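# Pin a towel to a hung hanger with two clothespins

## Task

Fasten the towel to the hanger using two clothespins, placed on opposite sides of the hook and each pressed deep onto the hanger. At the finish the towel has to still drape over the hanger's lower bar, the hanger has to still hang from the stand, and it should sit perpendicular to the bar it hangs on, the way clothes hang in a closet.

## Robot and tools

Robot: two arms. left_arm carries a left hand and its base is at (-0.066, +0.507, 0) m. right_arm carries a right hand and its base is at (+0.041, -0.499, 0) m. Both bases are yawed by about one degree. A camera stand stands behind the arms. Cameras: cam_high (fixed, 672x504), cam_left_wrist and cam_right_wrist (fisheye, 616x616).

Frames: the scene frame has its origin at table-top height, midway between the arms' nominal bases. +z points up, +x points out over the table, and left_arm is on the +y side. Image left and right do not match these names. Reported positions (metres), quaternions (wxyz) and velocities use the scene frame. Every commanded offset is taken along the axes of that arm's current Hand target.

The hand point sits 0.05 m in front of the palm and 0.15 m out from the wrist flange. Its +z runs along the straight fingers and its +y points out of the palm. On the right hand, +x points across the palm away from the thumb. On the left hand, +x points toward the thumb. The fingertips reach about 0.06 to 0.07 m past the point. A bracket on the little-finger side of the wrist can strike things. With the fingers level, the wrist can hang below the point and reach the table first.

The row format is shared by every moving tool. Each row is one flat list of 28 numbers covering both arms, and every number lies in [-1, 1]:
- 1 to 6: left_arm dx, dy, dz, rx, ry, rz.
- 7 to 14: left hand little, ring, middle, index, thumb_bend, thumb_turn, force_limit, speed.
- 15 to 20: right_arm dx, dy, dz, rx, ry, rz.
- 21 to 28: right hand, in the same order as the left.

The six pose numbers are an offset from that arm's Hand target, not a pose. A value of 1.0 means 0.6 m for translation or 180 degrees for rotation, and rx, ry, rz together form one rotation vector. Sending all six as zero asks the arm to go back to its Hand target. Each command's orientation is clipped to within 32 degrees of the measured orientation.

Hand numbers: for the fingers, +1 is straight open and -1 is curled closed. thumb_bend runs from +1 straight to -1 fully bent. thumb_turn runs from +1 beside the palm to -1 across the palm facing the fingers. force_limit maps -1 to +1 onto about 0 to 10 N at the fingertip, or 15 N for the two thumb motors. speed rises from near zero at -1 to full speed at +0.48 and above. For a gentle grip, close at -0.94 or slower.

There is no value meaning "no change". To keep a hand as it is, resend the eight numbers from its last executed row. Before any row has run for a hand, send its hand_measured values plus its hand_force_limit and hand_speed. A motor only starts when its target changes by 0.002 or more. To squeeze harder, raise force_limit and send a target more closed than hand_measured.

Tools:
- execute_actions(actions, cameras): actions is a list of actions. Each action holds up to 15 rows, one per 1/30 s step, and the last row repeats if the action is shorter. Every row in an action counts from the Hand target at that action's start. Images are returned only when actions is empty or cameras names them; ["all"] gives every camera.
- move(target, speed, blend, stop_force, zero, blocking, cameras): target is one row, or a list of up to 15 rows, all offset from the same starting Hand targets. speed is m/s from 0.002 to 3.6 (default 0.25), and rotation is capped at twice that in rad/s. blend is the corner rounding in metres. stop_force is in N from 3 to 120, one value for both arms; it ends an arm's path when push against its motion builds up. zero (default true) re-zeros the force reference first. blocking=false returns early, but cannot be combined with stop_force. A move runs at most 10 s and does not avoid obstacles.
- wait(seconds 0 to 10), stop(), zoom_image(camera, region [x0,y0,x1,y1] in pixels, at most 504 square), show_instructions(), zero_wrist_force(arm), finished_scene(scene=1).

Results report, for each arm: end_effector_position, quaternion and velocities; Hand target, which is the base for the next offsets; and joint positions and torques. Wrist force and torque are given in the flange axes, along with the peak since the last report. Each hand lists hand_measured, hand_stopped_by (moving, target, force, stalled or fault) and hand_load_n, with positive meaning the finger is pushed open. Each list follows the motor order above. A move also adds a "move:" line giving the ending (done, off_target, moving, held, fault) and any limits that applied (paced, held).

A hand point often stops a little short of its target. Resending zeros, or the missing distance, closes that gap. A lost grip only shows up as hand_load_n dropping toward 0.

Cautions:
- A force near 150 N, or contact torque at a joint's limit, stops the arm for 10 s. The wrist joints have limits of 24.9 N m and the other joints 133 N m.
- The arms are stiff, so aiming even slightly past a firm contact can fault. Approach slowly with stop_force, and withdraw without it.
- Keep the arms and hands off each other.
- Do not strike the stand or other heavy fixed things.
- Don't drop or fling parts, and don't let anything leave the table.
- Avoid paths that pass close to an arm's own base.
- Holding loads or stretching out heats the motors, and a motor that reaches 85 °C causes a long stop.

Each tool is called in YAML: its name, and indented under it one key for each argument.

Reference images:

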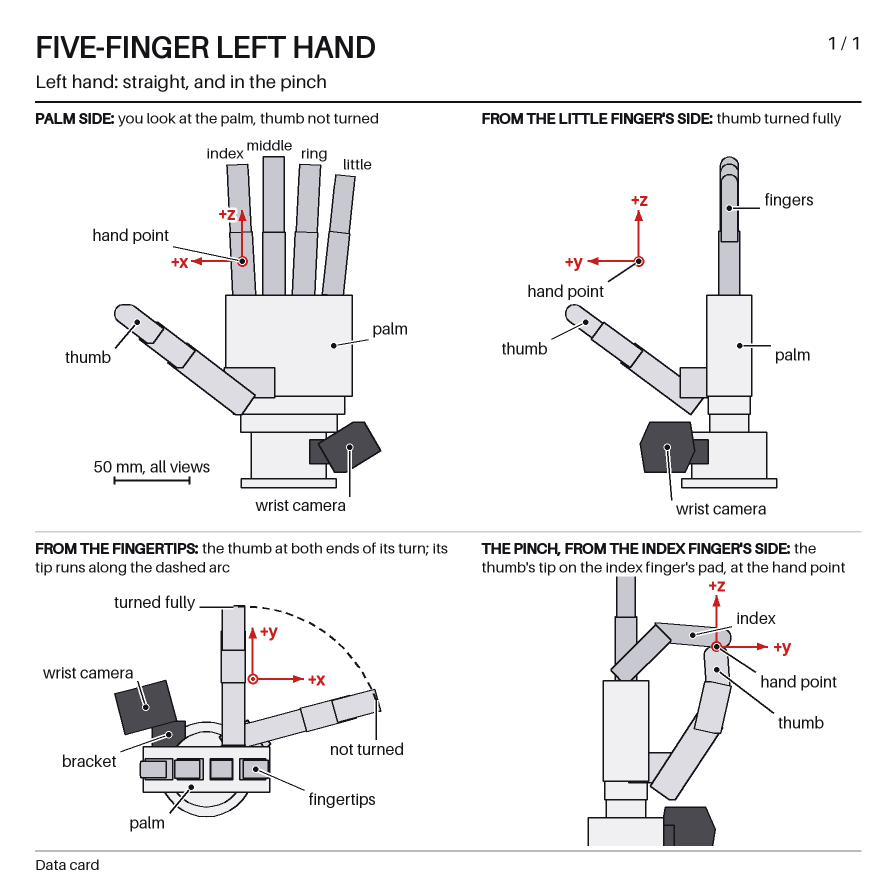

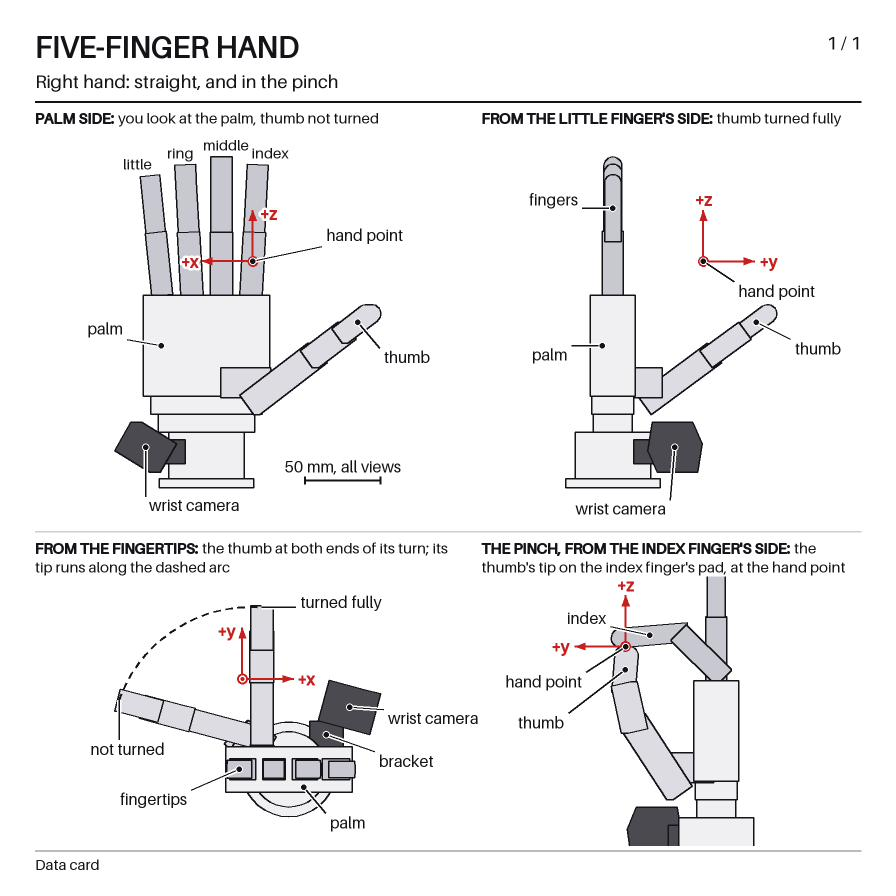

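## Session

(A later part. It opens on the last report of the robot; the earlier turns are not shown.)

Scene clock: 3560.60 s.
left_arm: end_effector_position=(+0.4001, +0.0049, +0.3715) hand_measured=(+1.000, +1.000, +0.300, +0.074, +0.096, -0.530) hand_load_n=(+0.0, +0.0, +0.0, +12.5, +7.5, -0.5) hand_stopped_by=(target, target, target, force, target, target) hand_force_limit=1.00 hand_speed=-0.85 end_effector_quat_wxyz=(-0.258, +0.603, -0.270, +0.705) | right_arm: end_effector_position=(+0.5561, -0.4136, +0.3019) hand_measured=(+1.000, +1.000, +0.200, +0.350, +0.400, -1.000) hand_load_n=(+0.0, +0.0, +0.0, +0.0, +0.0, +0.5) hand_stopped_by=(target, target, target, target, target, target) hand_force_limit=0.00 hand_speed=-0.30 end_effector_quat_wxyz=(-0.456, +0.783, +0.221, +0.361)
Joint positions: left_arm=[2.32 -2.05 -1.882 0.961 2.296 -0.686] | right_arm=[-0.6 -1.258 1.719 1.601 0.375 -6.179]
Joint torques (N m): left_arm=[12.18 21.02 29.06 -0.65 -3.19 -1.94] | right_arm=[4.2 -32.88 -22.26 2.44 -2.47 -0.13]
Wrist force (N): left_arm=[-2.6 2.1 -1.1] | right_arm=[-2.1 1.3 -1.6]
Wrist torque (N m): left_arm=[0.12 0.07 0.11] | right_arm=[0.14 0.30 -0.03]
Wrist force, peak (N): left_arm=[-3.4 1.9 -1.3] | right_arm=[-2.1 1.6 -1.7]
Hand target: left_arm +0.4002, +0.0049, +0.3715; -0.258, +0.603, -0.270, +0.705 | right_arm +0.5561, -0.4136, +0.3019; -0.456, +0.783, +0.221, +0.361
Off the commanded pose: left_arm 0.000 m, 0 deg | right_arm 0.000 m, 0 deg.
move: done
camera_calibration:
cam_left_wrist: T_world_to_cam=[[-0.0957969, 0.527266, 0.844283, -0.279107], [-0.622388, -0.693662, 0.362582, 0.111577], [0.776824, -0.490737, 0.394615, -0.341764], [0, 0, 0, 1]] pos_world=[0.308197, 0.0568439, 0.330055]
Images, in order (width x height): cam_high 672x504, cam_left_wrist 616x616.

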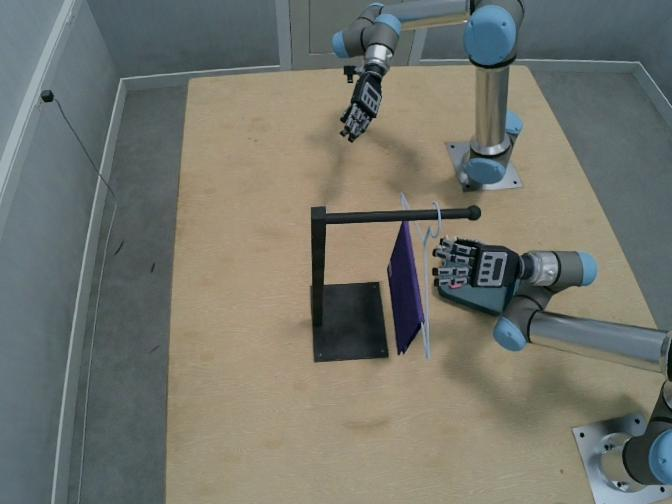

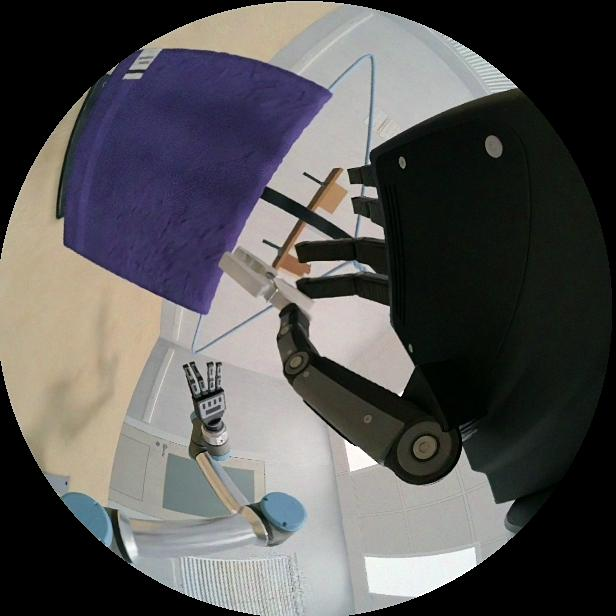

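move:
  target: [-0.0092,0.0027,0.0676,0,0,0,1,1,0.3,-0.02,0.09,-0.53,1.0,-0.85,0,0,0,0,0,0,1,1,0.2,0.35,0.4,-1,0,-0.3]
  speed: 0.03
  stop_force: 3
  cameras: ["cam_left_wrist","cam_high"]

zoom_image:
  camera: "cam_left_wrist"
  region: [190, 220, 310, 340]

zoom_image:
  camera: "cam_high"
  region: [370, 180, 520, 300]

Scene clock: 3579.00 s.
left_arm: end_effector_position=(+0.4412, +0.0047, +0.3716) hand_measured=(+1.000, +1.000, +0.300, +0.074, +0.096, -0.530) hand_load_n=(+0.0, +0.0, -0.5, +13.0, +7.5, +0.0) hand_stopped_by=(target, target, target, force, target, target) hand_force_limit=1.00 hand_speed=-0.85 end_effector_quat_wxyz=(-0.258, +0.603, -0.270, +0.705) | right_arm: end_effector_position=(+0.5561, -0.4136, +0.3019) hand_measured=(+1.000, +1.000, +0.200, +0.350, +0.400, -1.000) hand_load_n=(+0.0, +0.0, +0.0, +0.0, +0.0, +0.0) hand_stopped_by=(target, target, target, target, target, target) hand_force_limit=0.00 hand_speed=-0.30 end_effector_quat_wxyz=(-0.456, +0.783, +0.221, +0.361)
Joint positions: left_arm=[2.381 -2.086 -1.82 0.926 2.235 -0.699] | right_arm=[-0.6 -1.258 1.719 1.601 0.375 -6.179]
Joint torques (N m): left_arm=[12.88 22.99 28.07 -0.78 -3.24 -1.98] | right_arm=[4.83 -32.65 -21.69 2.48 -2.36 0.03]
Wrist force (N): left_arm=[-2.6 2.0 -1.1] | right_arm=[-2.2 1.4 -1.7]
Wrist torque (N m): left_arm=[0.10 0.07 0.10] | right_arm=[0.18 0.31 -0.03]
Wrist force, peak (N): left_arm=[-2.9 2.1 -1.2] | right_arm=[-2.2 1.4 -1.7]
Hand target: left_arm +0.4412, +0.0047, +0.3716; -0.258, +0.603, -0.270, +0.705 | right_arm +0.5561, -0.4136, +0.3019; -0.456, +0.783, +0.221, +0.361
Off the commanded pose: left_arm 0.000 m, 0 deg | right_arm 0.000 m, 0 deg.
move: done
camera_calibration:
cam_left_wrist: T_world_to_cam=[[-0.0957969, 0.527266, 0.844283, -0.275158], [-0.622388, -0.693662, 0.362582, 0.13692], [0.776824, -0.490737, 0.394615, -0.373752], [0, 0, 0, 1]] pos_world=[0.349197, 0.0566439, 0.330155]
Images, in order (width x height): cam_high 672x504, cam_left_wrist 616x616.

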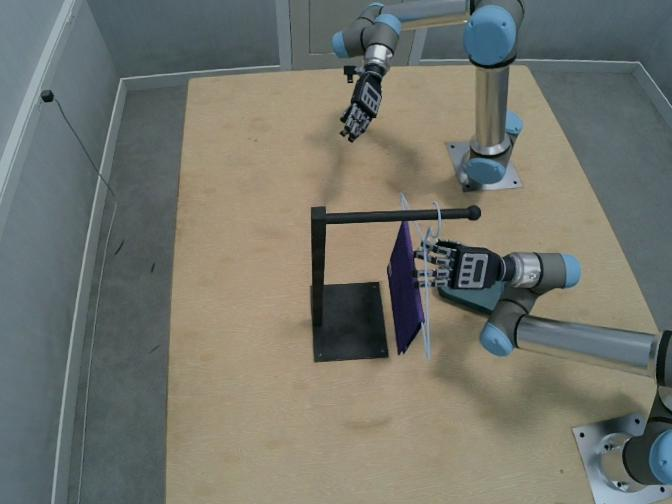

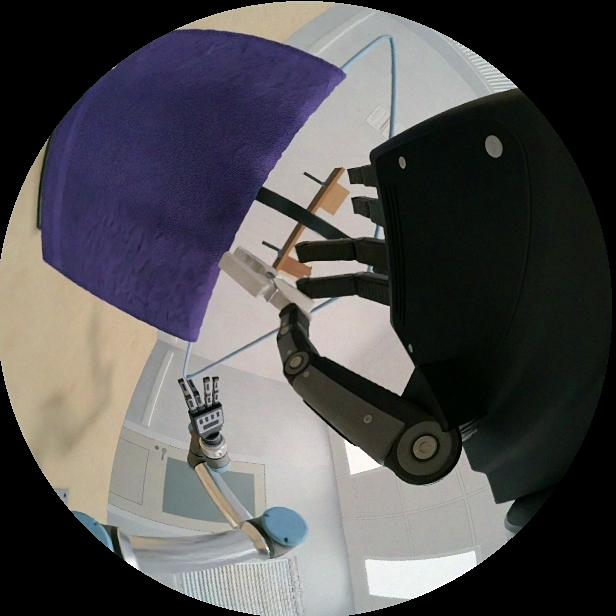

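Scaled by 4.200 from the camera's 616x616 image, which has a finer 880x880 frame.

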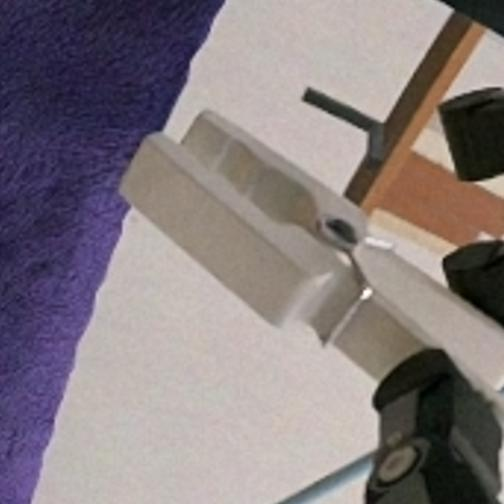

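Scaled by 3.360 from the camera's 672x504 image, which has a finer 960x720 frame.

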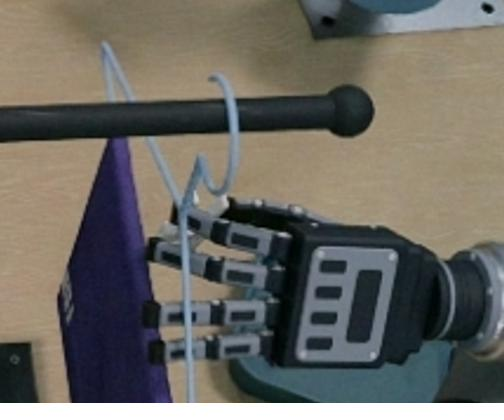

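zoom_image:
  camera: "cam_high"
  region: [400, 220, 450, 270]

Scaled by 10.080 from the camera's 672x504 image, which has a finer 960x720 frame.

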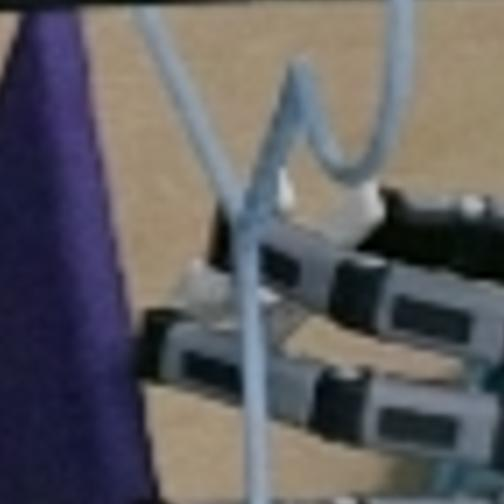

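move:
  target: [-0.01188,0.0109,0.0042,0,0,0,1,1,0.3,-0.02,0.09,-0.53,1.0,-0.85,0,0,0,0,0,0,1,1,0.2,0.35,0.4,-1,0,-0.3]
  speed: 0.01
  stop_force: 3
  cameras: ["cam_left_wrist"]

zoom_image:
  camera: "cam_left_wrist"
  region: [190, 220, 310, 340]

Scene clock: 3615.60 s.
left_arm: end_effector_position=(+0.4449, +0.0047, +0.3624) hand_measured=(+1.000, +1.000, +0.300, +0.074, +0.096, -0.530) hand_load_n=(+0.0, +0.0, +0.0, +13.0, +7.5, -0.5) hand_stopped_by=(target, target, target, force, target, target) hand_force_limit=1.00 hand_speed=-0.85 end_effector_quat_wxyz=(-0.258, +0.603, -0.270, +0.705) | right_arm: end_effector_position=(+0.5561, -0.4136, +0.3019) hand_measured=(+1.000, +1.000, +0.200, +0.350, +0.400, -1.000) hand_load_n=(+0.0, +0.0, +0.0, +0.0, +0.0, +0.0) hand_stopped_by=(target, target, target, target, target, target) hand_force_limit=0.00 hand_speed=-0.30 end_effector_quat_wxyz=(-0.456, +0.783, +0.221, +0.361)
Joint positions: left_arm=[2.386 -2.105 -1.819 0.944 2.23 -0.7] | right_arm=[-0.6 -1.258 1.719 1.601 0.375 -6.179]
Joint torques (N m): left_arm=[10.62 23.58 26.26 1.97 -2.88 -1.93] | right_arm=[3.89 -32.26 -21.59 2.49 -2.6 0.15]
Wrist force (N): left_arm=[-2.7 1.9 -1.0] | right_arm=[-2.0 1.4 -1.4]
Wrist torque (N m): left_arm=[0.08 0.09 0.10] | right_arm=[0.16 0.27 -0.02]
Wrist force, peak (N): left_arm=[-3.0 2.3 -1.2] | right_arm=[-2.0 1.5 -1.8]
Hand target: left_arm +0.4449, +0.0047, +0.3624; -0.258, +0.603, -0.270, +0.705 | right_arm +0.5561, -0.4136, +0.3019; -0.456, +0.783, +0.221, +0.361
Off the commanded pose: left_arm 0.000 m, 0 deg | right_arm 0.000 m, 0 deg.
move: done
camera_calibration:
cam_left_wrist: T_world_to_cam=[[-0.0957969, 0.527266, 0.844283, -0.26708], [-0.622388, -0.693662, 0.362582, 0.14269], [0.776824, -0.490737, 0.394615, -0.373024], [0, 0, 0, 1]] pos_world=[0.352997, 0.0567439, 0.320955]
Images, in order (width x height): cam_left_wrist 616x616.

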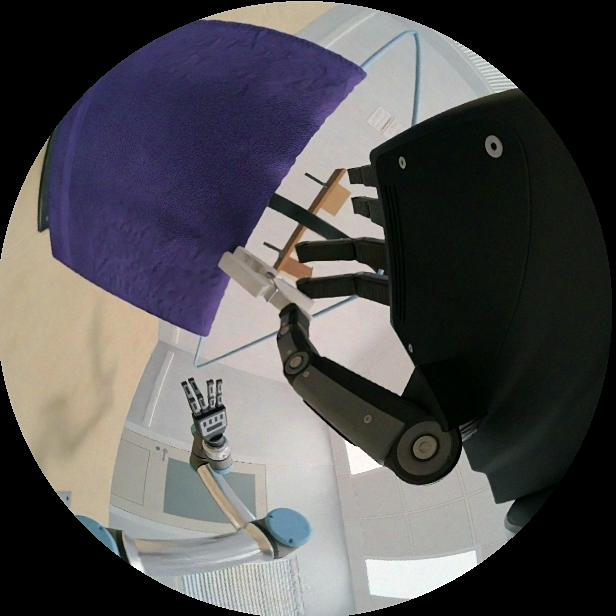

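Scaled by 4.200 from the camera's 616x616 image, which has a finer 880x880 frame.

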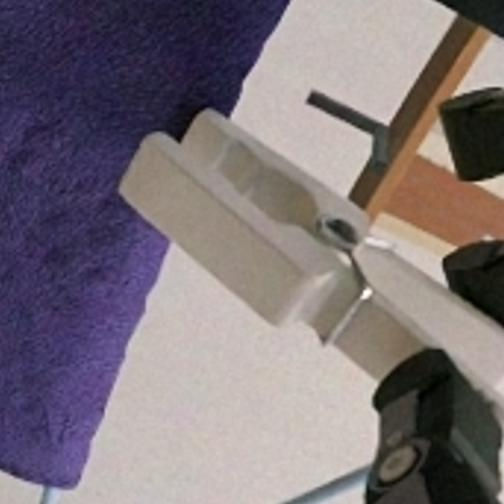

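wait:
  seconds: 0.1
  cameras: ["all"]

zoom_image:
  camera: "cam_high"
  region: [400, 220, 450, 270]

zoom_image:
  camera: "cam_left_wrist"
  region: [210, 235, 260, 285]

Scene clock: 3622.40 s.
left_arm: end_effector_position=(+0.4449, +0.0047, +0.3624) hand_measured=(+1.000, +1.000, +0.300, +0.074, +0.096, -0.530) hand_load_n=(+0.0, +0.0, +0.0, +13.0, +7.5, -0.5) hand_stopped_by=(target, target, target, force, target, target) hand_force_limit=1.00 hand_speed=-0.85 end_effector_quat_wxyz=(-0.258, +0.603, -0.270, +0.705) | right_arm: end_effector_position=(+0.5561, -0.4136, +0.3019) hand_measured=(+1.000, +1.000, +0.200, +0.350, +0.400, -1.000) hand_load_n=(+0.0, -0.5, +0.0, +0.0, +0.0, +0.0) hand_stopped_by=(target, target, target, target, target, target) hand_force_limit=0.00 hand_speed=-0.30 end_effector_quat_wxyz=(-0.456, +0.783, +0.221, +0.361)
Joint positions: left_arm=[2.386 -2.105 -1.819 0.944 2.23 -0.7] | right_arm=[-0.6 -1.258 1.719 1.601 0.375 -6.179]
Joint torques (N m): left_arm=[11.61 24.2 27.14 2.05 -2.92 -1.84] | right_arm=[4.75 -32.2 -21.92 2.31 -2.48 0.3]
Wrist force (N): left_arm=[-2.7 2.0 -1.3] | right_arm=[-2.0 1.4 -1.7]
Wrist torque (N m): left_arm=[0.10 0.07 0.10] | right_arm=[0.17 0.28 -0.01]
Wrist force, peak (N): left_arm=[-2.9 2.1 -1.2] | right_arm=[-2.1 1.6 -1.6]
Hand target: left_arm +0.4449, +0.0047, +0.3624; -0.258, +0.603, -0.270, +0.705 | right_arm +0.5561, -0.4136, +0.3019; -0.456, +0.783, +0.221, +0.361
Off the commanded pose: left_arm 0.000 m, 0 deg | right_arm 0.000 m, 0 deg.
wait: 0.10 s; at rest from the start
camera_calibration:
cam_left_wrist: T_world_to_cam=[[-0.0957969, 0.527266, 0.844283, -0.26708], [-0.622388, -0.693662, 0.362582, 0.14269], [0.776824, -0.490737, 0.394615, -0.373024], [0, 0, 0, 1]] pos_world=[0.352997, 0.0567439, 0.320955]
cam_right_wrist: T_world_to_cam=[[0.820466, -0.435434, -0.37045, -0.517261], [-0.568359, -0.551356, -0.610716, 0.282172], [0.0616766, 0.71162, -0.699852, 0.587389], [0, 0, 0, 1]] pos_world=[0.548542, -0.487654, 0.391792]

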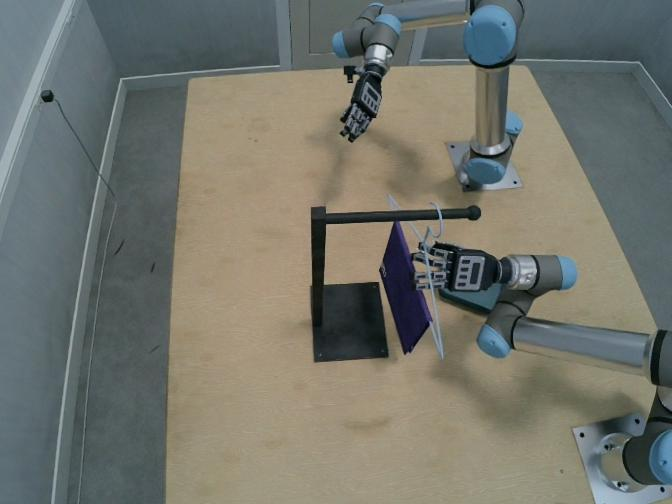

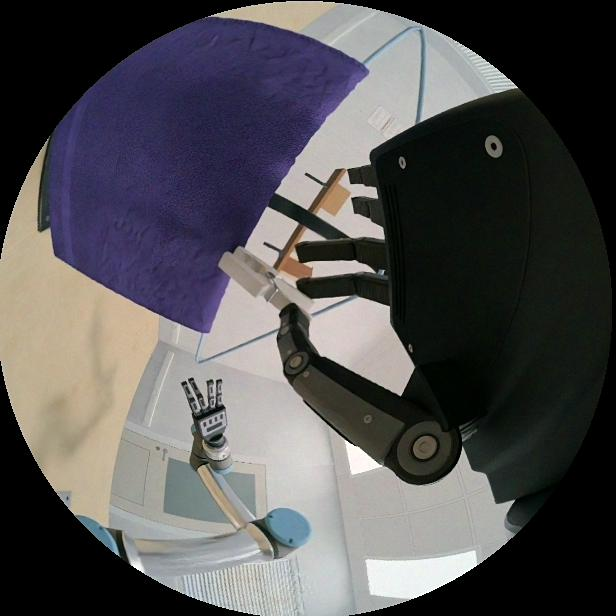

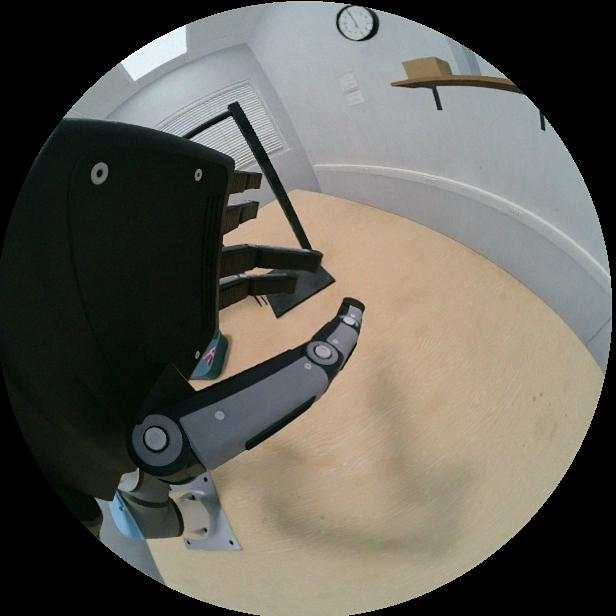

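Scaled by 10.080 from the camera's 672x504 image, which has a finer 960x720 frame.

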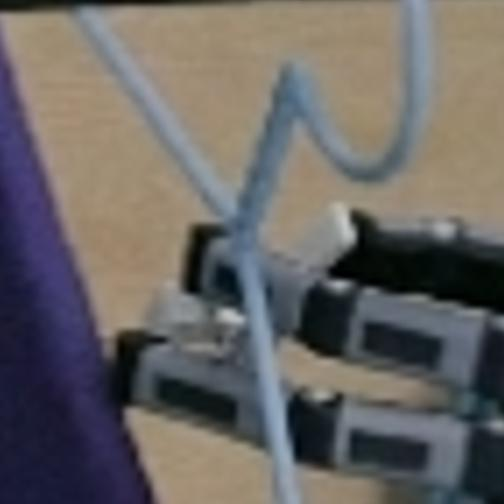

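Scaled by 10.080 from the camera's 616x616 image, which has a finer 880x880 frame.

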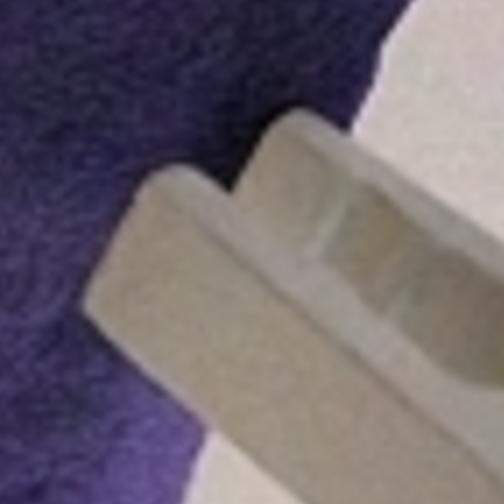

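move:
  target: [0.0175,-0.0162,-0.0037,0,0,0,1,1,0.3,-0.02,0.09,-0.53,1.0,-0.85,0,0,0,0,0,0,1,1,0.2,0.35,0.4,-1,0,-0.3]
  speed: 0.02
  cameras: ["cam_high"]

zoom_image:
  camera: "cam_high"
  region: [400, 220, 450, 270]

Scene clock: 3641.37 s.
left_arm: end_effector_position=(+0.4409, +0.0047, +0.3762) hand_measured=(+1.000, +1.000, +0.300, +0.074, +0.096, -0.530) hand_load_n=(+0.0, +0.0, +0.0, +13.0, +7.5, -0.5) hand_stopped_by=(target, target, target, force, target, target) hand_force_limit=1.00 hand_speed=-0.85 end_effector_quat_wxyz=(-0.258, +0.603, -0.270, +0.705) | right_arm: end_effector_position=(+0.5561, -0.4136, +0.3019) hand_measured=(+1.000, +1.000, +0.200, +0.350, +0.400, -1.000) hand_load_n=(+0.5, +0.0, +0.0, +0.0, +0.0, +0.5) hand_stopped_by=(target, target, target, target, target, target) hand_force_limit=0.00 hand_speed=-0.30 end_effector_quat_wxyz=(-0.456, +0.783, +0.221, +0.361)
Joint positions: left_arm=[2.381 -2.078 -1.817 0.916 2.236 -0.699] | right_arm=[-0.6 -1.258 1.719 1.601 0.375 -6.179]
Joint torques (N m): left_arm=[-12.62 49.14 26.99 -0.77 2.74 2.13] | right_arm=[5.34 -32.94 -21.85 2.33 -2.37 0.23]
Wrist force (N): left_arm=[-2.8 2.2 -0.9] | right_arm=[-1.9 1.4 -1.6]
Wrist torque (N m): left_arm=[0.11 0.09 -0.03] | right_arm=[0.17 0.26 -0.01]
Wrist force, peak (N): left_arm=[-3.2 2.6 -1.4] | right_arm=[-2.1 1.5 -1.7]
Hand target: left_arm +0.4409, +0.0046, +0.3763; -0.258, +0.603, -0.270, +0.705 | right_arm +0.5561, -0.4136, +0.3019; -0.456, +0.783, +0.221, +0.361
Off the commanded pose: left_arm 0.000 m, 0 deg | right_arm 0.000 m, 0 deg.
move: done
Images, in order (width x height): cam_high 672x504.

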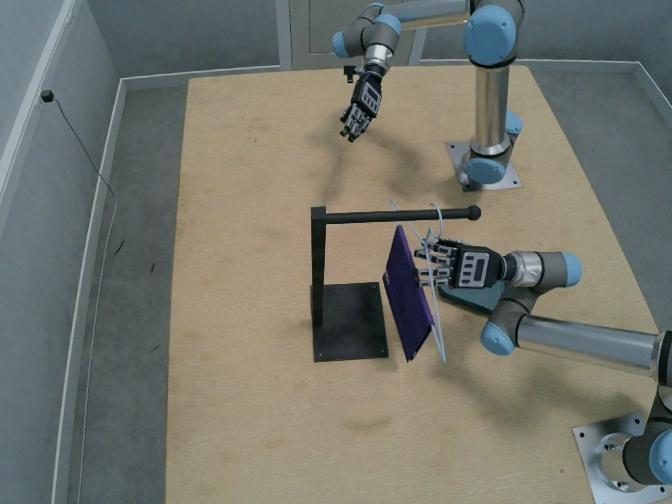

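Scaled by 10.080 from the camera's 672x504 image, which has a finer 960x720 frame.

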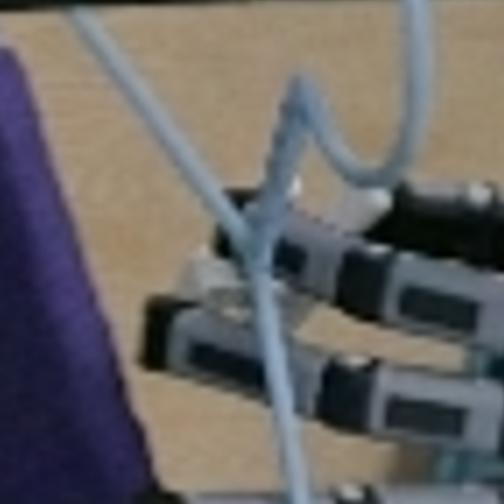

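move:
  target: [0.0119,-0.0030,-0.0824,0,0,0,1,1,0.3,-0.02,0.09,-0.53,1.0,-0.85,0,0,0,0,0,0,1,1,0.2,0.35,0.4,-1,0,-0.3]
  speed: 0.04
  cameras: ["cam_high","cam_left_wrist"]

zoom_image:
  camera: "cam_high"
  region: [370, 190, 490, 370]

Scene clock: 3651.47 s.
left_arm: end_effector_position=(+0.3910, +0.0045, +0.3763) hand_measured=(+1.000, +1.000, +0.300, +0.074, +0.096, -0.530) hand_load_n=(+0.0, -0.5, +0.0, +13.0, +7.5, -0.5) hand_stopped_by=(target, target, target, force, target, target) hand_force_limit=1.00 hand_speed=-0.85 end_effector_quat_wxyz=(-0.258, +0.603, -0.270, +0.705) | right_arm: end_effector_position=(+0.5561, -0.4136, +0.3019) hand_measured=(+1.000, +1.000, +0.200, +0.350, +0.400, -1.000) hand_load_n=(+0.0, +0.0, +0.0, +0.0, +0.0, +0.0) hand_stopped_by=(target, target, target, target, target, target) hand_force_limit=0.00 hand_speed=-0.30 end_effector_quat_wxyz=(-0.456, +0.783, +0.221, +0.361)
Joint positions: left_arm=[2.305 -2.035 -1.89 0.956 2.311 -0.682] | right_arm=[-0.6 -1.258 1.719 1.601 0.375 -6.179]
Joint torques (N m): left_arm=[-12.22 47.7 0.62 2.05 2.89 2.24] | right_arm=[5.17 -32.79 -21.89 2.42 -2.44 0.06]
Wrist force (N): left_arm=[-2.6 2.3 -1.1] | right_arm=[-2.0 1.3 -1.3]
Wrist torque (N m): left_arm=[0.12 0.08 -0.07] | right_arm=[0.13 0.27 -0.02]
Wrist force, peak (N): left_arm=[-3.1 2.4 -1.2] | right_arm=[-2.3 1.5 -1.6]
Hand target: left_arm +0.3909, +0.0045, +0.3763; -0.258, +0.603, -0.270, +0.705 | right_arm +0.5561, -0.4136, +0.3019; -0.456, +0.783, +0.221, +0.361
Off the commanded pose: left_arm 0.000 m, 0 deg | right_arm 0.000 m, 0 deg.
move: done
camera_calibration:
cam_left_wrist: T_world_to_cam=[[-0.0957969, 0.527266, 0.844283, -0.28383], [-0.622388, -0.693662, 0.362582, 0.103833], [0.776824, -0.490737, 0.394615, -0.336708], [0, 0, 0, 1]] pos_world=[0.298997, 0.0564439, 0.334855]
Images, in order (width x height): cam_high 672x504, cam_left_wrist 616x616.

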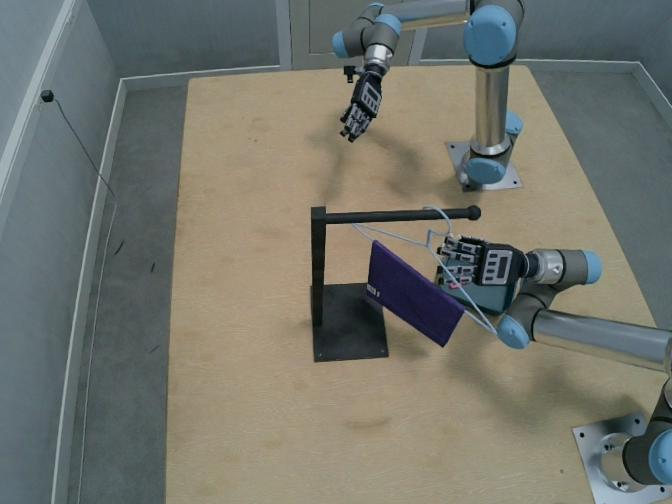

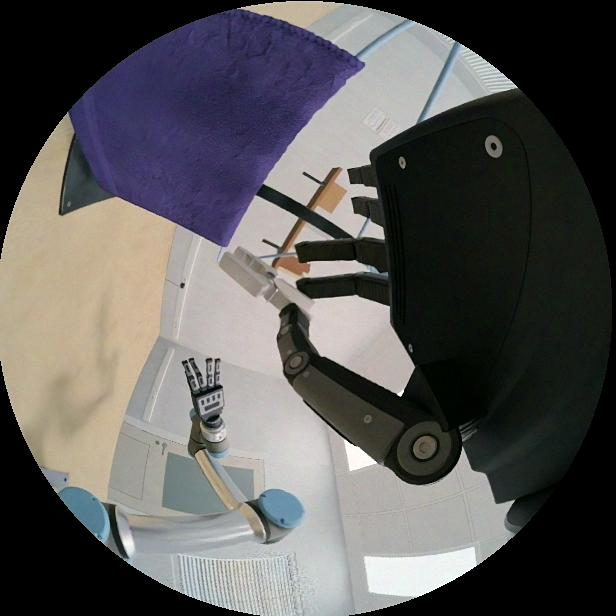

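Scaled by 2.800 from the camera's 672x504 image, which has a finer 960x720 frame.

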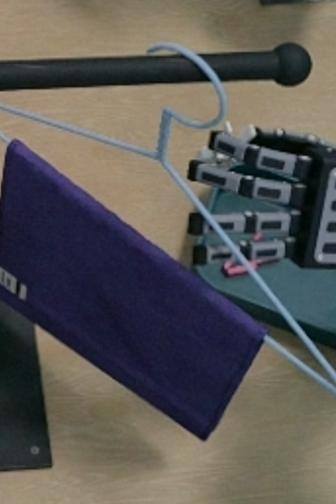

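move:
  target: [-0.0118,0.0115,-0.0021,0,0,0,1,1,0.3,-0.02,0.09,-0.53,1.0,-0.85,0,0,0,0,0,0,1,1,0.2,0.35,0.4,-1,0,-0.3]
  speed: 0.02
  cameras: ["cam_high","cam_left_wrist"]

zoom_image:
  camera: "cam_high"
  region: [370, 190, 490, 370]

Scene clock: 3662.20 s.
left_arm: end_effector_position=(+0.3909, +0.0045, +0.3664) hand_measured=(+1.000, +1.000, +0.300, +0.074, +0.096, -0.530) hand_load_n=(+0.0, +0.0, +0.0, +13.0, +7.5, -0.5) hand_stopped_by=(target, target, target, force, target, target) hand_force_limit=1.00 hand_speed=-0.85 end_effector_quat_wxyz=(-0.258, +0.603, -0.270, +0.705) | right_arm: end_effector_position=(+0.5561, -0.4136, +0.3019) hand_measured=(+1.000, +1.000, +0.200, +0.350, +0.400, -1.000) hand_load_n=(+0.0, +0.0, +0.0, +0.0, +0.0, +0.0) hand_stopped_by=(target, target, target, target, target, target) hand_force_limit=0.00 hand_speed=-0.30 end_effector_quat_wxyz=(-0.456, +0.783, +0.221, +0.361)
Joint positions: left_arm=[2.305 -2.052 -1.896 0.98 2.311 -0.682] | right_arm=[-0.6 -1.258 1.719 1.601 0.375 -6.179]
Joint torques (N m): left_arm=[-12.6 25.21 0.97 1.72 2.66 0.35] | right_arm=[6.08 -32.55 -22.08 2.22 -2.53 0.2]
Wrist force (N): left_arm=[-2.7 2.0 -1.2] | right_arm=[-2.0 1.4 -1.4]
Wrist torque (N m): left_arm=[0.10 0.09 -0.06] | right_arm=[0.15 0.27 -0.02]
Wrist force, peak (N): left_arm=[-3.0 2.4 -1.3] | right_arm=[-2.3 1.5 -1.6]
Hand target: left_arm +0.3909, +0.0045, +0.3663; -0.258, +0.603, -0.270, +0.705 | right_arm +0.5561, -0.4136, +0.3019; -0.456, +0.783, +0.221, +0.361
Off the commanded pose: left_arm 0.000 m, 0 deg | right_arm 0.000 m, 0 deg.
move: done
camera_calibration:
cam_left_wrist: T_world_to_cam=[[-0.0957969, 0.527266, 0.844283, -0.275472], [-0.622388, -0.693662, 0.362582, 0.107423], [0.776824, -0.490737, 0.394615, -0.332801], [0, 0, 0, 1]] pos_world=[0.298997, 0.0564439, 0.324955]
Images, in order (width x height): cam_high 672x504, cam_left_wrist 616x616.

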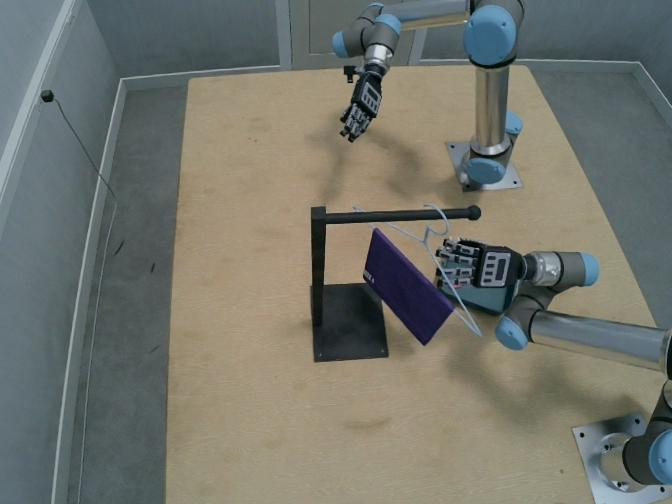

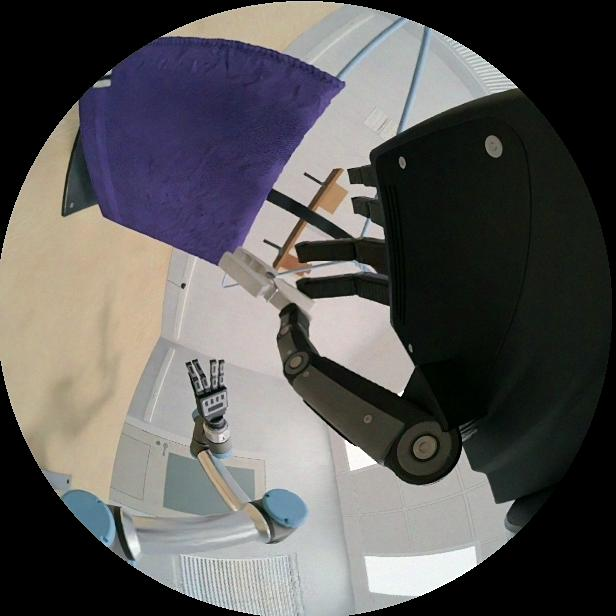

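Scaled by 2.800 from the camera's 672x504 image, which has a finer 960x720 frame.

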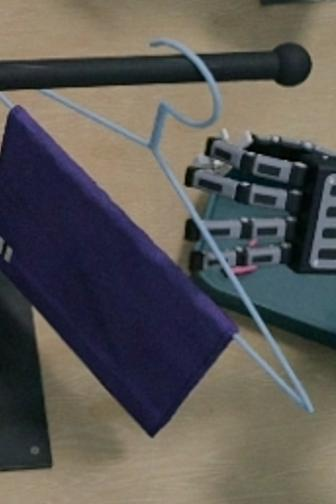

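move:
  target: [0.0166,-0.0043,-0.1154,0,0,0,1,1,0.3,-0.02,0.09,-0.53,1.0,-0.85,0,0,0,0,0,0,1,1,0.2,0.35,0.4,-1,0,-0.3]
  speed: 0.04
  cameras: ["cam_high"]

wait:
  seconds: 2
  cameras: ["cam_high"]

zoom_image:
  camera: "cam_high"
  region: [370, 190, 490, 370]

Scene clock: 3667.80 s.
left_arm: end_effector_position=(+0.3210, +0.0043, +0.3664) hand_measured=(+1.000, +1.000, +0.300, +0.074, +0.096, -0.530) hand_load_n=(+0.0, +0.0, +0.0, +13.0, +7.5, -0.5) hand_stopped_by=(target, target, target, force, target, target) hand_force_limit=1.00 hand_speed=-0.85 end_effector_quat_wxyz=(-0.258, +0.603, -0.270, +0.705) | right_arm: end_effector_position=(+0.5561, -0.4136, +0.3019) hand_measured=(+1.000, +1.000, +0.200, +0.350, +0.400, -1.000) hand_load_n=(+0.0, +0.0, +0.0, +0.0, +0.0, +0.0) hand_stopped_by=(target, target, target, target, target, target) hand_force_limit=0.00 hand_speed=-0.30 end_effector_quat_wxyz=(-0.456, +0.783, +0.221, +0.361)
Joint positions: left_arm=[2.181 -2.007 -1.971 1.033 2.433 -0.649] | right_arm=[-0.6 -1.258 1.719 1.601 0.375 -6.179]
Joint torques (N m): left_arm=[-11.97 45.98 2.25 2.06 3 2.2] | right_arm=[5.25 -32.24 -21.56 2.4 -2.51 0.09]
Wrist force (N): left_arm=[-2.8 1.9 -1.3] | right_arm=[-2.0 1.4 -1.4]
Wrist torque (N m): left_arm=[0.10 0.10 -0.07] | right_arm=[0.14 0.28 -0.02]
Wrist force, peak (N): left_arm=[-2.9 2.3 -1.4] | right_arm=[-2.1 1.5 -1.7]
Hand target: left_arm +0.3209, +0.0043, +0.3664; -0.258, +0.603, -0.270, +0.705 | right_arm +0.5561, -0.4136, +0.3019; -0.456, +0.783, +0.221, +0.361
Off the commanded pose: left_arm 0.000 m, 0 deg | right_arm 0.000 m, 0 deg.
move: done
Images, in order (width x height): cam_high 672x504.

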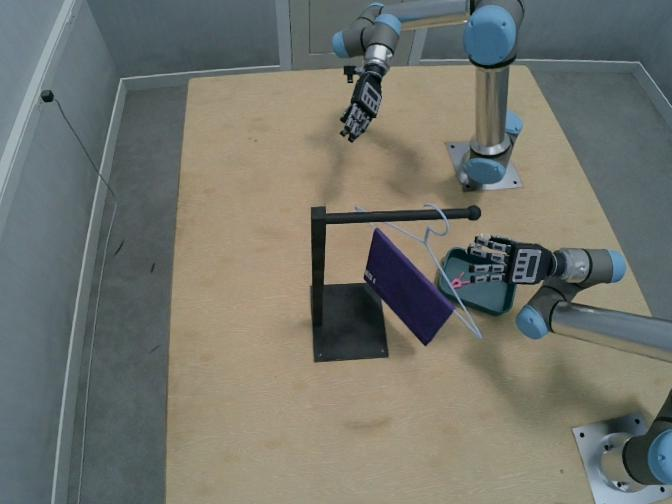

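Scene clock: 3669.80 s.
left_arm: end_effector_position=(+0.3209, +0.0043, +0.3664) hand_measured=(+1.000, +1.000, +0.300, +0.074, +0.096, -0.530) hand_load_n=(+0.0, +0.0, +0.0, +13.0, +7.5, -0.5) hand_stopped_by=(target, target, target, force, target, target) hand_force_limit=1.00 hand_speed=-0.85 end_effector_quat_wxyz=(-0.258, +0.603, -0.270, +0.705) | right_arm: end_effector_position=(+0.5561, -0.4136, +0.3019) hand_measured=(+1.000, +1.000, +0.200, +0.350, +0.400, -1.000) hand_load_n=(+0.0, +0.0, +0.0, -0.5, +0.0, +0.5) hand_stopped_by=(target, target, target, target, target, target) hand_force_limit=0.00 hand_speed=-0.30 end_effector_quat_wxyz=(-0.456, +0.783, +0.221, +0.361)
Joint positions: left_arm=[2.181 -2.007 -1.971 1.033 2.433 -0.649] | right_arm=[-0.6 -1.258 1.719 1.601 0.375 -6.179]
Joint torques (N m): left_arm=[-11.75 44.58 1.95 1.67 2.85 2.13] | right_arm=[6.64 -31.31 -22.74 2.3 -2.42 0.18]
Wrist force (N): left_arm=[-2.7 1.9 -1.3] | right_arm=[-2.0 1.4 -1.3]
Wrist torque (N m): left_arm=[0.09 0.09 -0.06] | right_arm=[0.15 0.28 -0.01]
Wrist force, peak (N): left_arm=[-2.7 2.3 -1.4] | right_arm=[-2.1 1.5 -1.7]
Hand target: left_arm +0.3209, +0.0043, +0.3664; -0.258, +0.603, -0.270, +0.705 | right_arm +0.5561, -0.4136, +0.3019; -0.456, +0.783, +0.221, +0.361
Off the commanded pose: left_arm 0.000 m, 0 deg | right_arm 0.000 m, 0 deg.
wait: 2.00 s; at rest by 0.17 s
Images, in order (width x height): cam_high 672x504.

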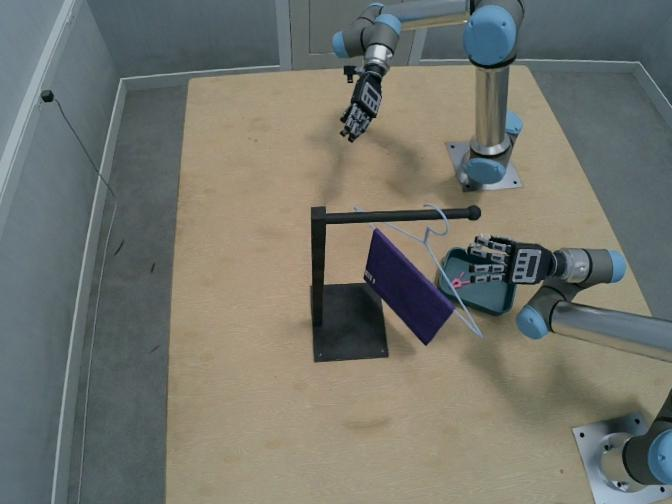

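Scaled by 2.800 from the camera's 672x504 image, which has a finer 960x720 frame.

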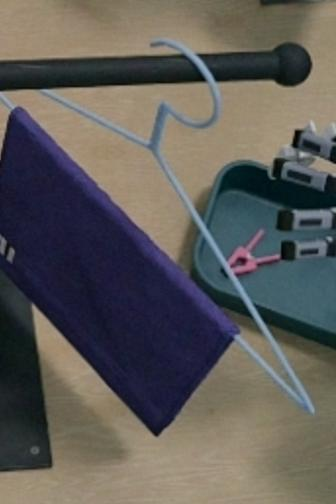

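move:
  target: [-0.1262,0.0159,-0.0118,0,0,0,1,1,0.3,-0.02,0.09,-0.53,1.0,-0.85,0,0,0,0,0,0,1,1,0.2,0.35,0.4,-1,0,-0.3]
  speed: 0.08
  cameras: ["cam_high","cam_left_wrist"]

Scene clock: 3693.70 s.
left_arm: end_effector_position=(+0.3249, +0.0501, +0.3051) hand_measured=(+1.000, +1.000, +0.300, +0.074, +0.096, -0.530) hand_load_n=(+0.0, +0.0, +0.0, +12.5, +7.5, -0.5) hand_stopped_by=(target, target, target, force, target, target) hand_force_limit=1.00 hand_speed=-0.85 end_effector_quat_wxyz=(-0.258, +0.603, -0.270, +0.705) | right_arm: end_effector_position=(+0.5561, -0.4136, +0.3019) hand_measured=(+1.000, +1.000, +0.200, +0.350, +0.400, -1.000) hand_load_n=(+0.0, +0.0, +0.0, +0.0, +0.0, +0.0) hand_stopped_by=(target, target, target, target, target, target) hand_force_limit=0.00 hand_speed=-0.30 end_effector_quat_wxyz=(-0.456, +0.783, +0.221, +0.361)
Joint positions: left_arm=[2.259 -2.069 -2.126 1.234 2.356 -0.671] | right_arm=[-0.6 -1.258 1.719 1.601 0.375 -6.179]
Joint torques (N m): left_arm=[10.69 17.81 -3.34 1.49 -2.95 -2.03] | right_arm=[5.77 -32.13 -22.5 2.43 -2.3 0.34]
Wrist force (N): left_arm=[-2.9 1.9 -1.2] | right_arm=[-1.9 1.3 -1.4]
Wrist torque (N m): left_arm=[0.09 0.13 0.09] | right_arm=[0.14 0.26 -0.02]
Wrist force, peak (N): left_arm=[-3.2 2.2 -1.4] | right_arm=[-2.2 1.4 -1.7]
Hand target: left_arm +0.3249, +0.0501, +0.3051; -0.258, +0.603, -0.270, +0.705 | right_arm +0.5561, -0.4136, +0.3019; -0.456, +0.783, +0.221, +0.361
Off the commanded pose: left_arm 0.000 m, 0 deg | right_arm 0.000 m, 0 deg.
move: done
camera_calibration:
cam_left_wrist: T_world_to_cam=[[-0.0957969, 0.527266, 0.844283, -0.254093], [-0.622388, -0.693662, 0.362582, 0.12014], [0.776824, -0.490737, 0.394615, -0.234886], [0, 0, 0, 1]] pos_world=[0.232897, 0.102044, 0.263655]
Images, in order (width x height): cam_high 672x504, cam_left_wrist 616x616.

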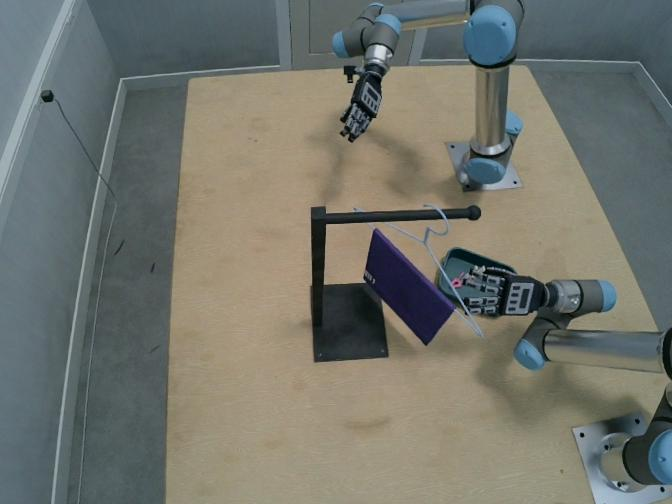

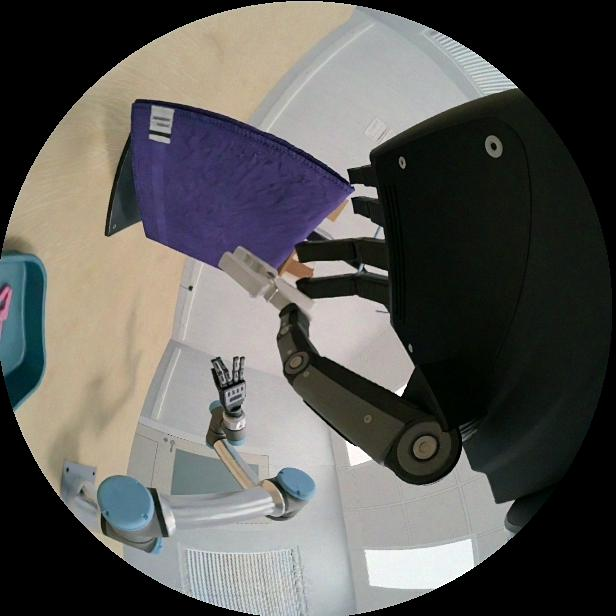

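move:
  target: [-0.0095,0.0024,0.0660,0,0,0,1,1,0.3,-0.02,0.09,-0.53,1.0,-0.85,0,0,0,0,0,0,1,1,0.2,0.35,0.4,-1,0,-0.3]
  speed: 0.03
  stop_force: 3
  cameras: ["cam_high","cam_left_wrist"]

zoom_image:
  camera: "cam_high"
  region: [370, 190, 490, 370]

Scene clock: 3699.50 s.
left_arm: end_effector_position=(+0.3649, +0.0502, +0.3050) hand_measured=(+1.000, +1.000, +0.300, +0.074, +0.096, -0.530) hand_load_n=(+0.0, +0.0, +0.0, +13.0, +7.5, -0.5) hand_stopped_by=(target, target, target, force, target, target) hand_force_limit=1.00 hand_speed=-0.85 end_effector_quat_wxyz=(-0.258, +0.603, -0.270, +0.705) | right_arm: end_effector_position=(+0.5561, -0.4136, +0.3019) hand_measured=(+1.000, +1.000, +0.200, +0.350, +0.400, -1.000) hand_load_n=(+0.0, +0.0, +0.0, +0.0, +0.0, +0.0) hand_stopped_by=(target, target, target, target, target, target) hand_force_limit=0.00 hand_speed=-0.30 end_effector_quat_wxyz=(-0.456, +0.783, +0.221, +0.361)
Joint positions: left_arm=[2.335 -2.091 -2.082 1.2 2.281 -0.689] | right_arm=[-0.6 -1.258 1.719 1.601 0.375 -6.179]
Joint torques (N m): left_arm=[12.92 20.05 24.56 -0.69 -2.86 -1.92] | right_arm=[5.49 -33.03 -21.59 2.26 -2.51 0.39]
Wrist force (N): left_arm=[-2.7 2.1 -1.0] | right_arm=[-2.0 1.3 -1.4]
Wrist torque (N m): left_arm=[0.10 0.10 0.10] | right_arm=[0.13 0.27 -0.02]
Wrist force, peak (N): left_arm=[-3.0 2.2 -1.2] | right_arm=[-2.3 1.4 -1.5]
Hand target: left_arm +0.3649, +0.0502, +0.3050; -0.258, +0.603, -0.270, +0.705 | right_arm +0.5561, -0.4136, +0.3019; -0.456, +0.783, +0.221, +0.361
Off the commanded pose: left_arm 0.000 m, 0 deg | right_arm 0.000 m, 0 deg.
move: done
camera_calibration:
cam_left_wrist: T_world_to_cam=[[-0.0957969, 0.527266, 0.844283, -0.250357], [-0.622388, -0.693662, 0.362582, 0.145237], [0.776824, -0.490737, 0.394615, -0.265938], [0, 0, 0, 1]] pos_world=[0.272997, 0.102244, 0.263655]
Images, in order (width x height): cam_high 672x504, cam_left_wrist 616x616.

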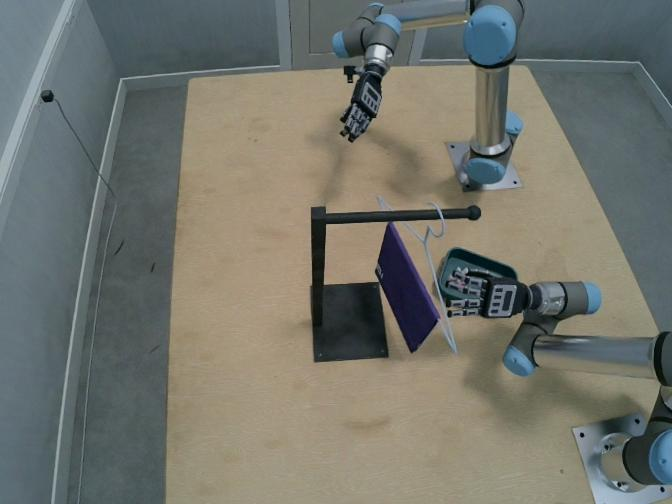

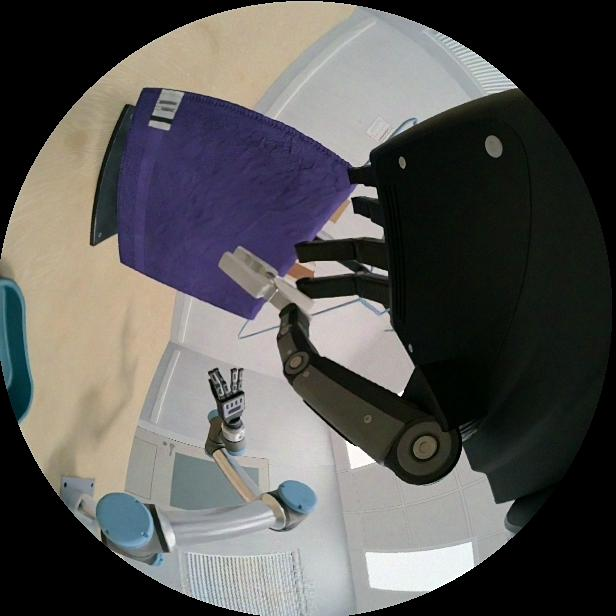

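Scaled by 2.800 from the camera's 672x504 image, which has a finer 960x720 frame.

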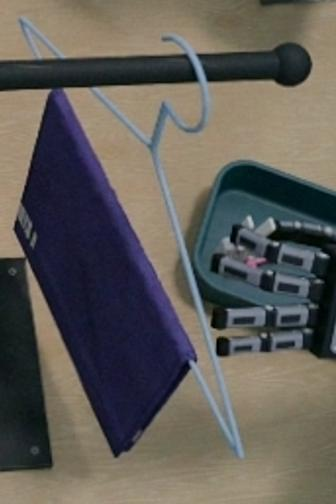

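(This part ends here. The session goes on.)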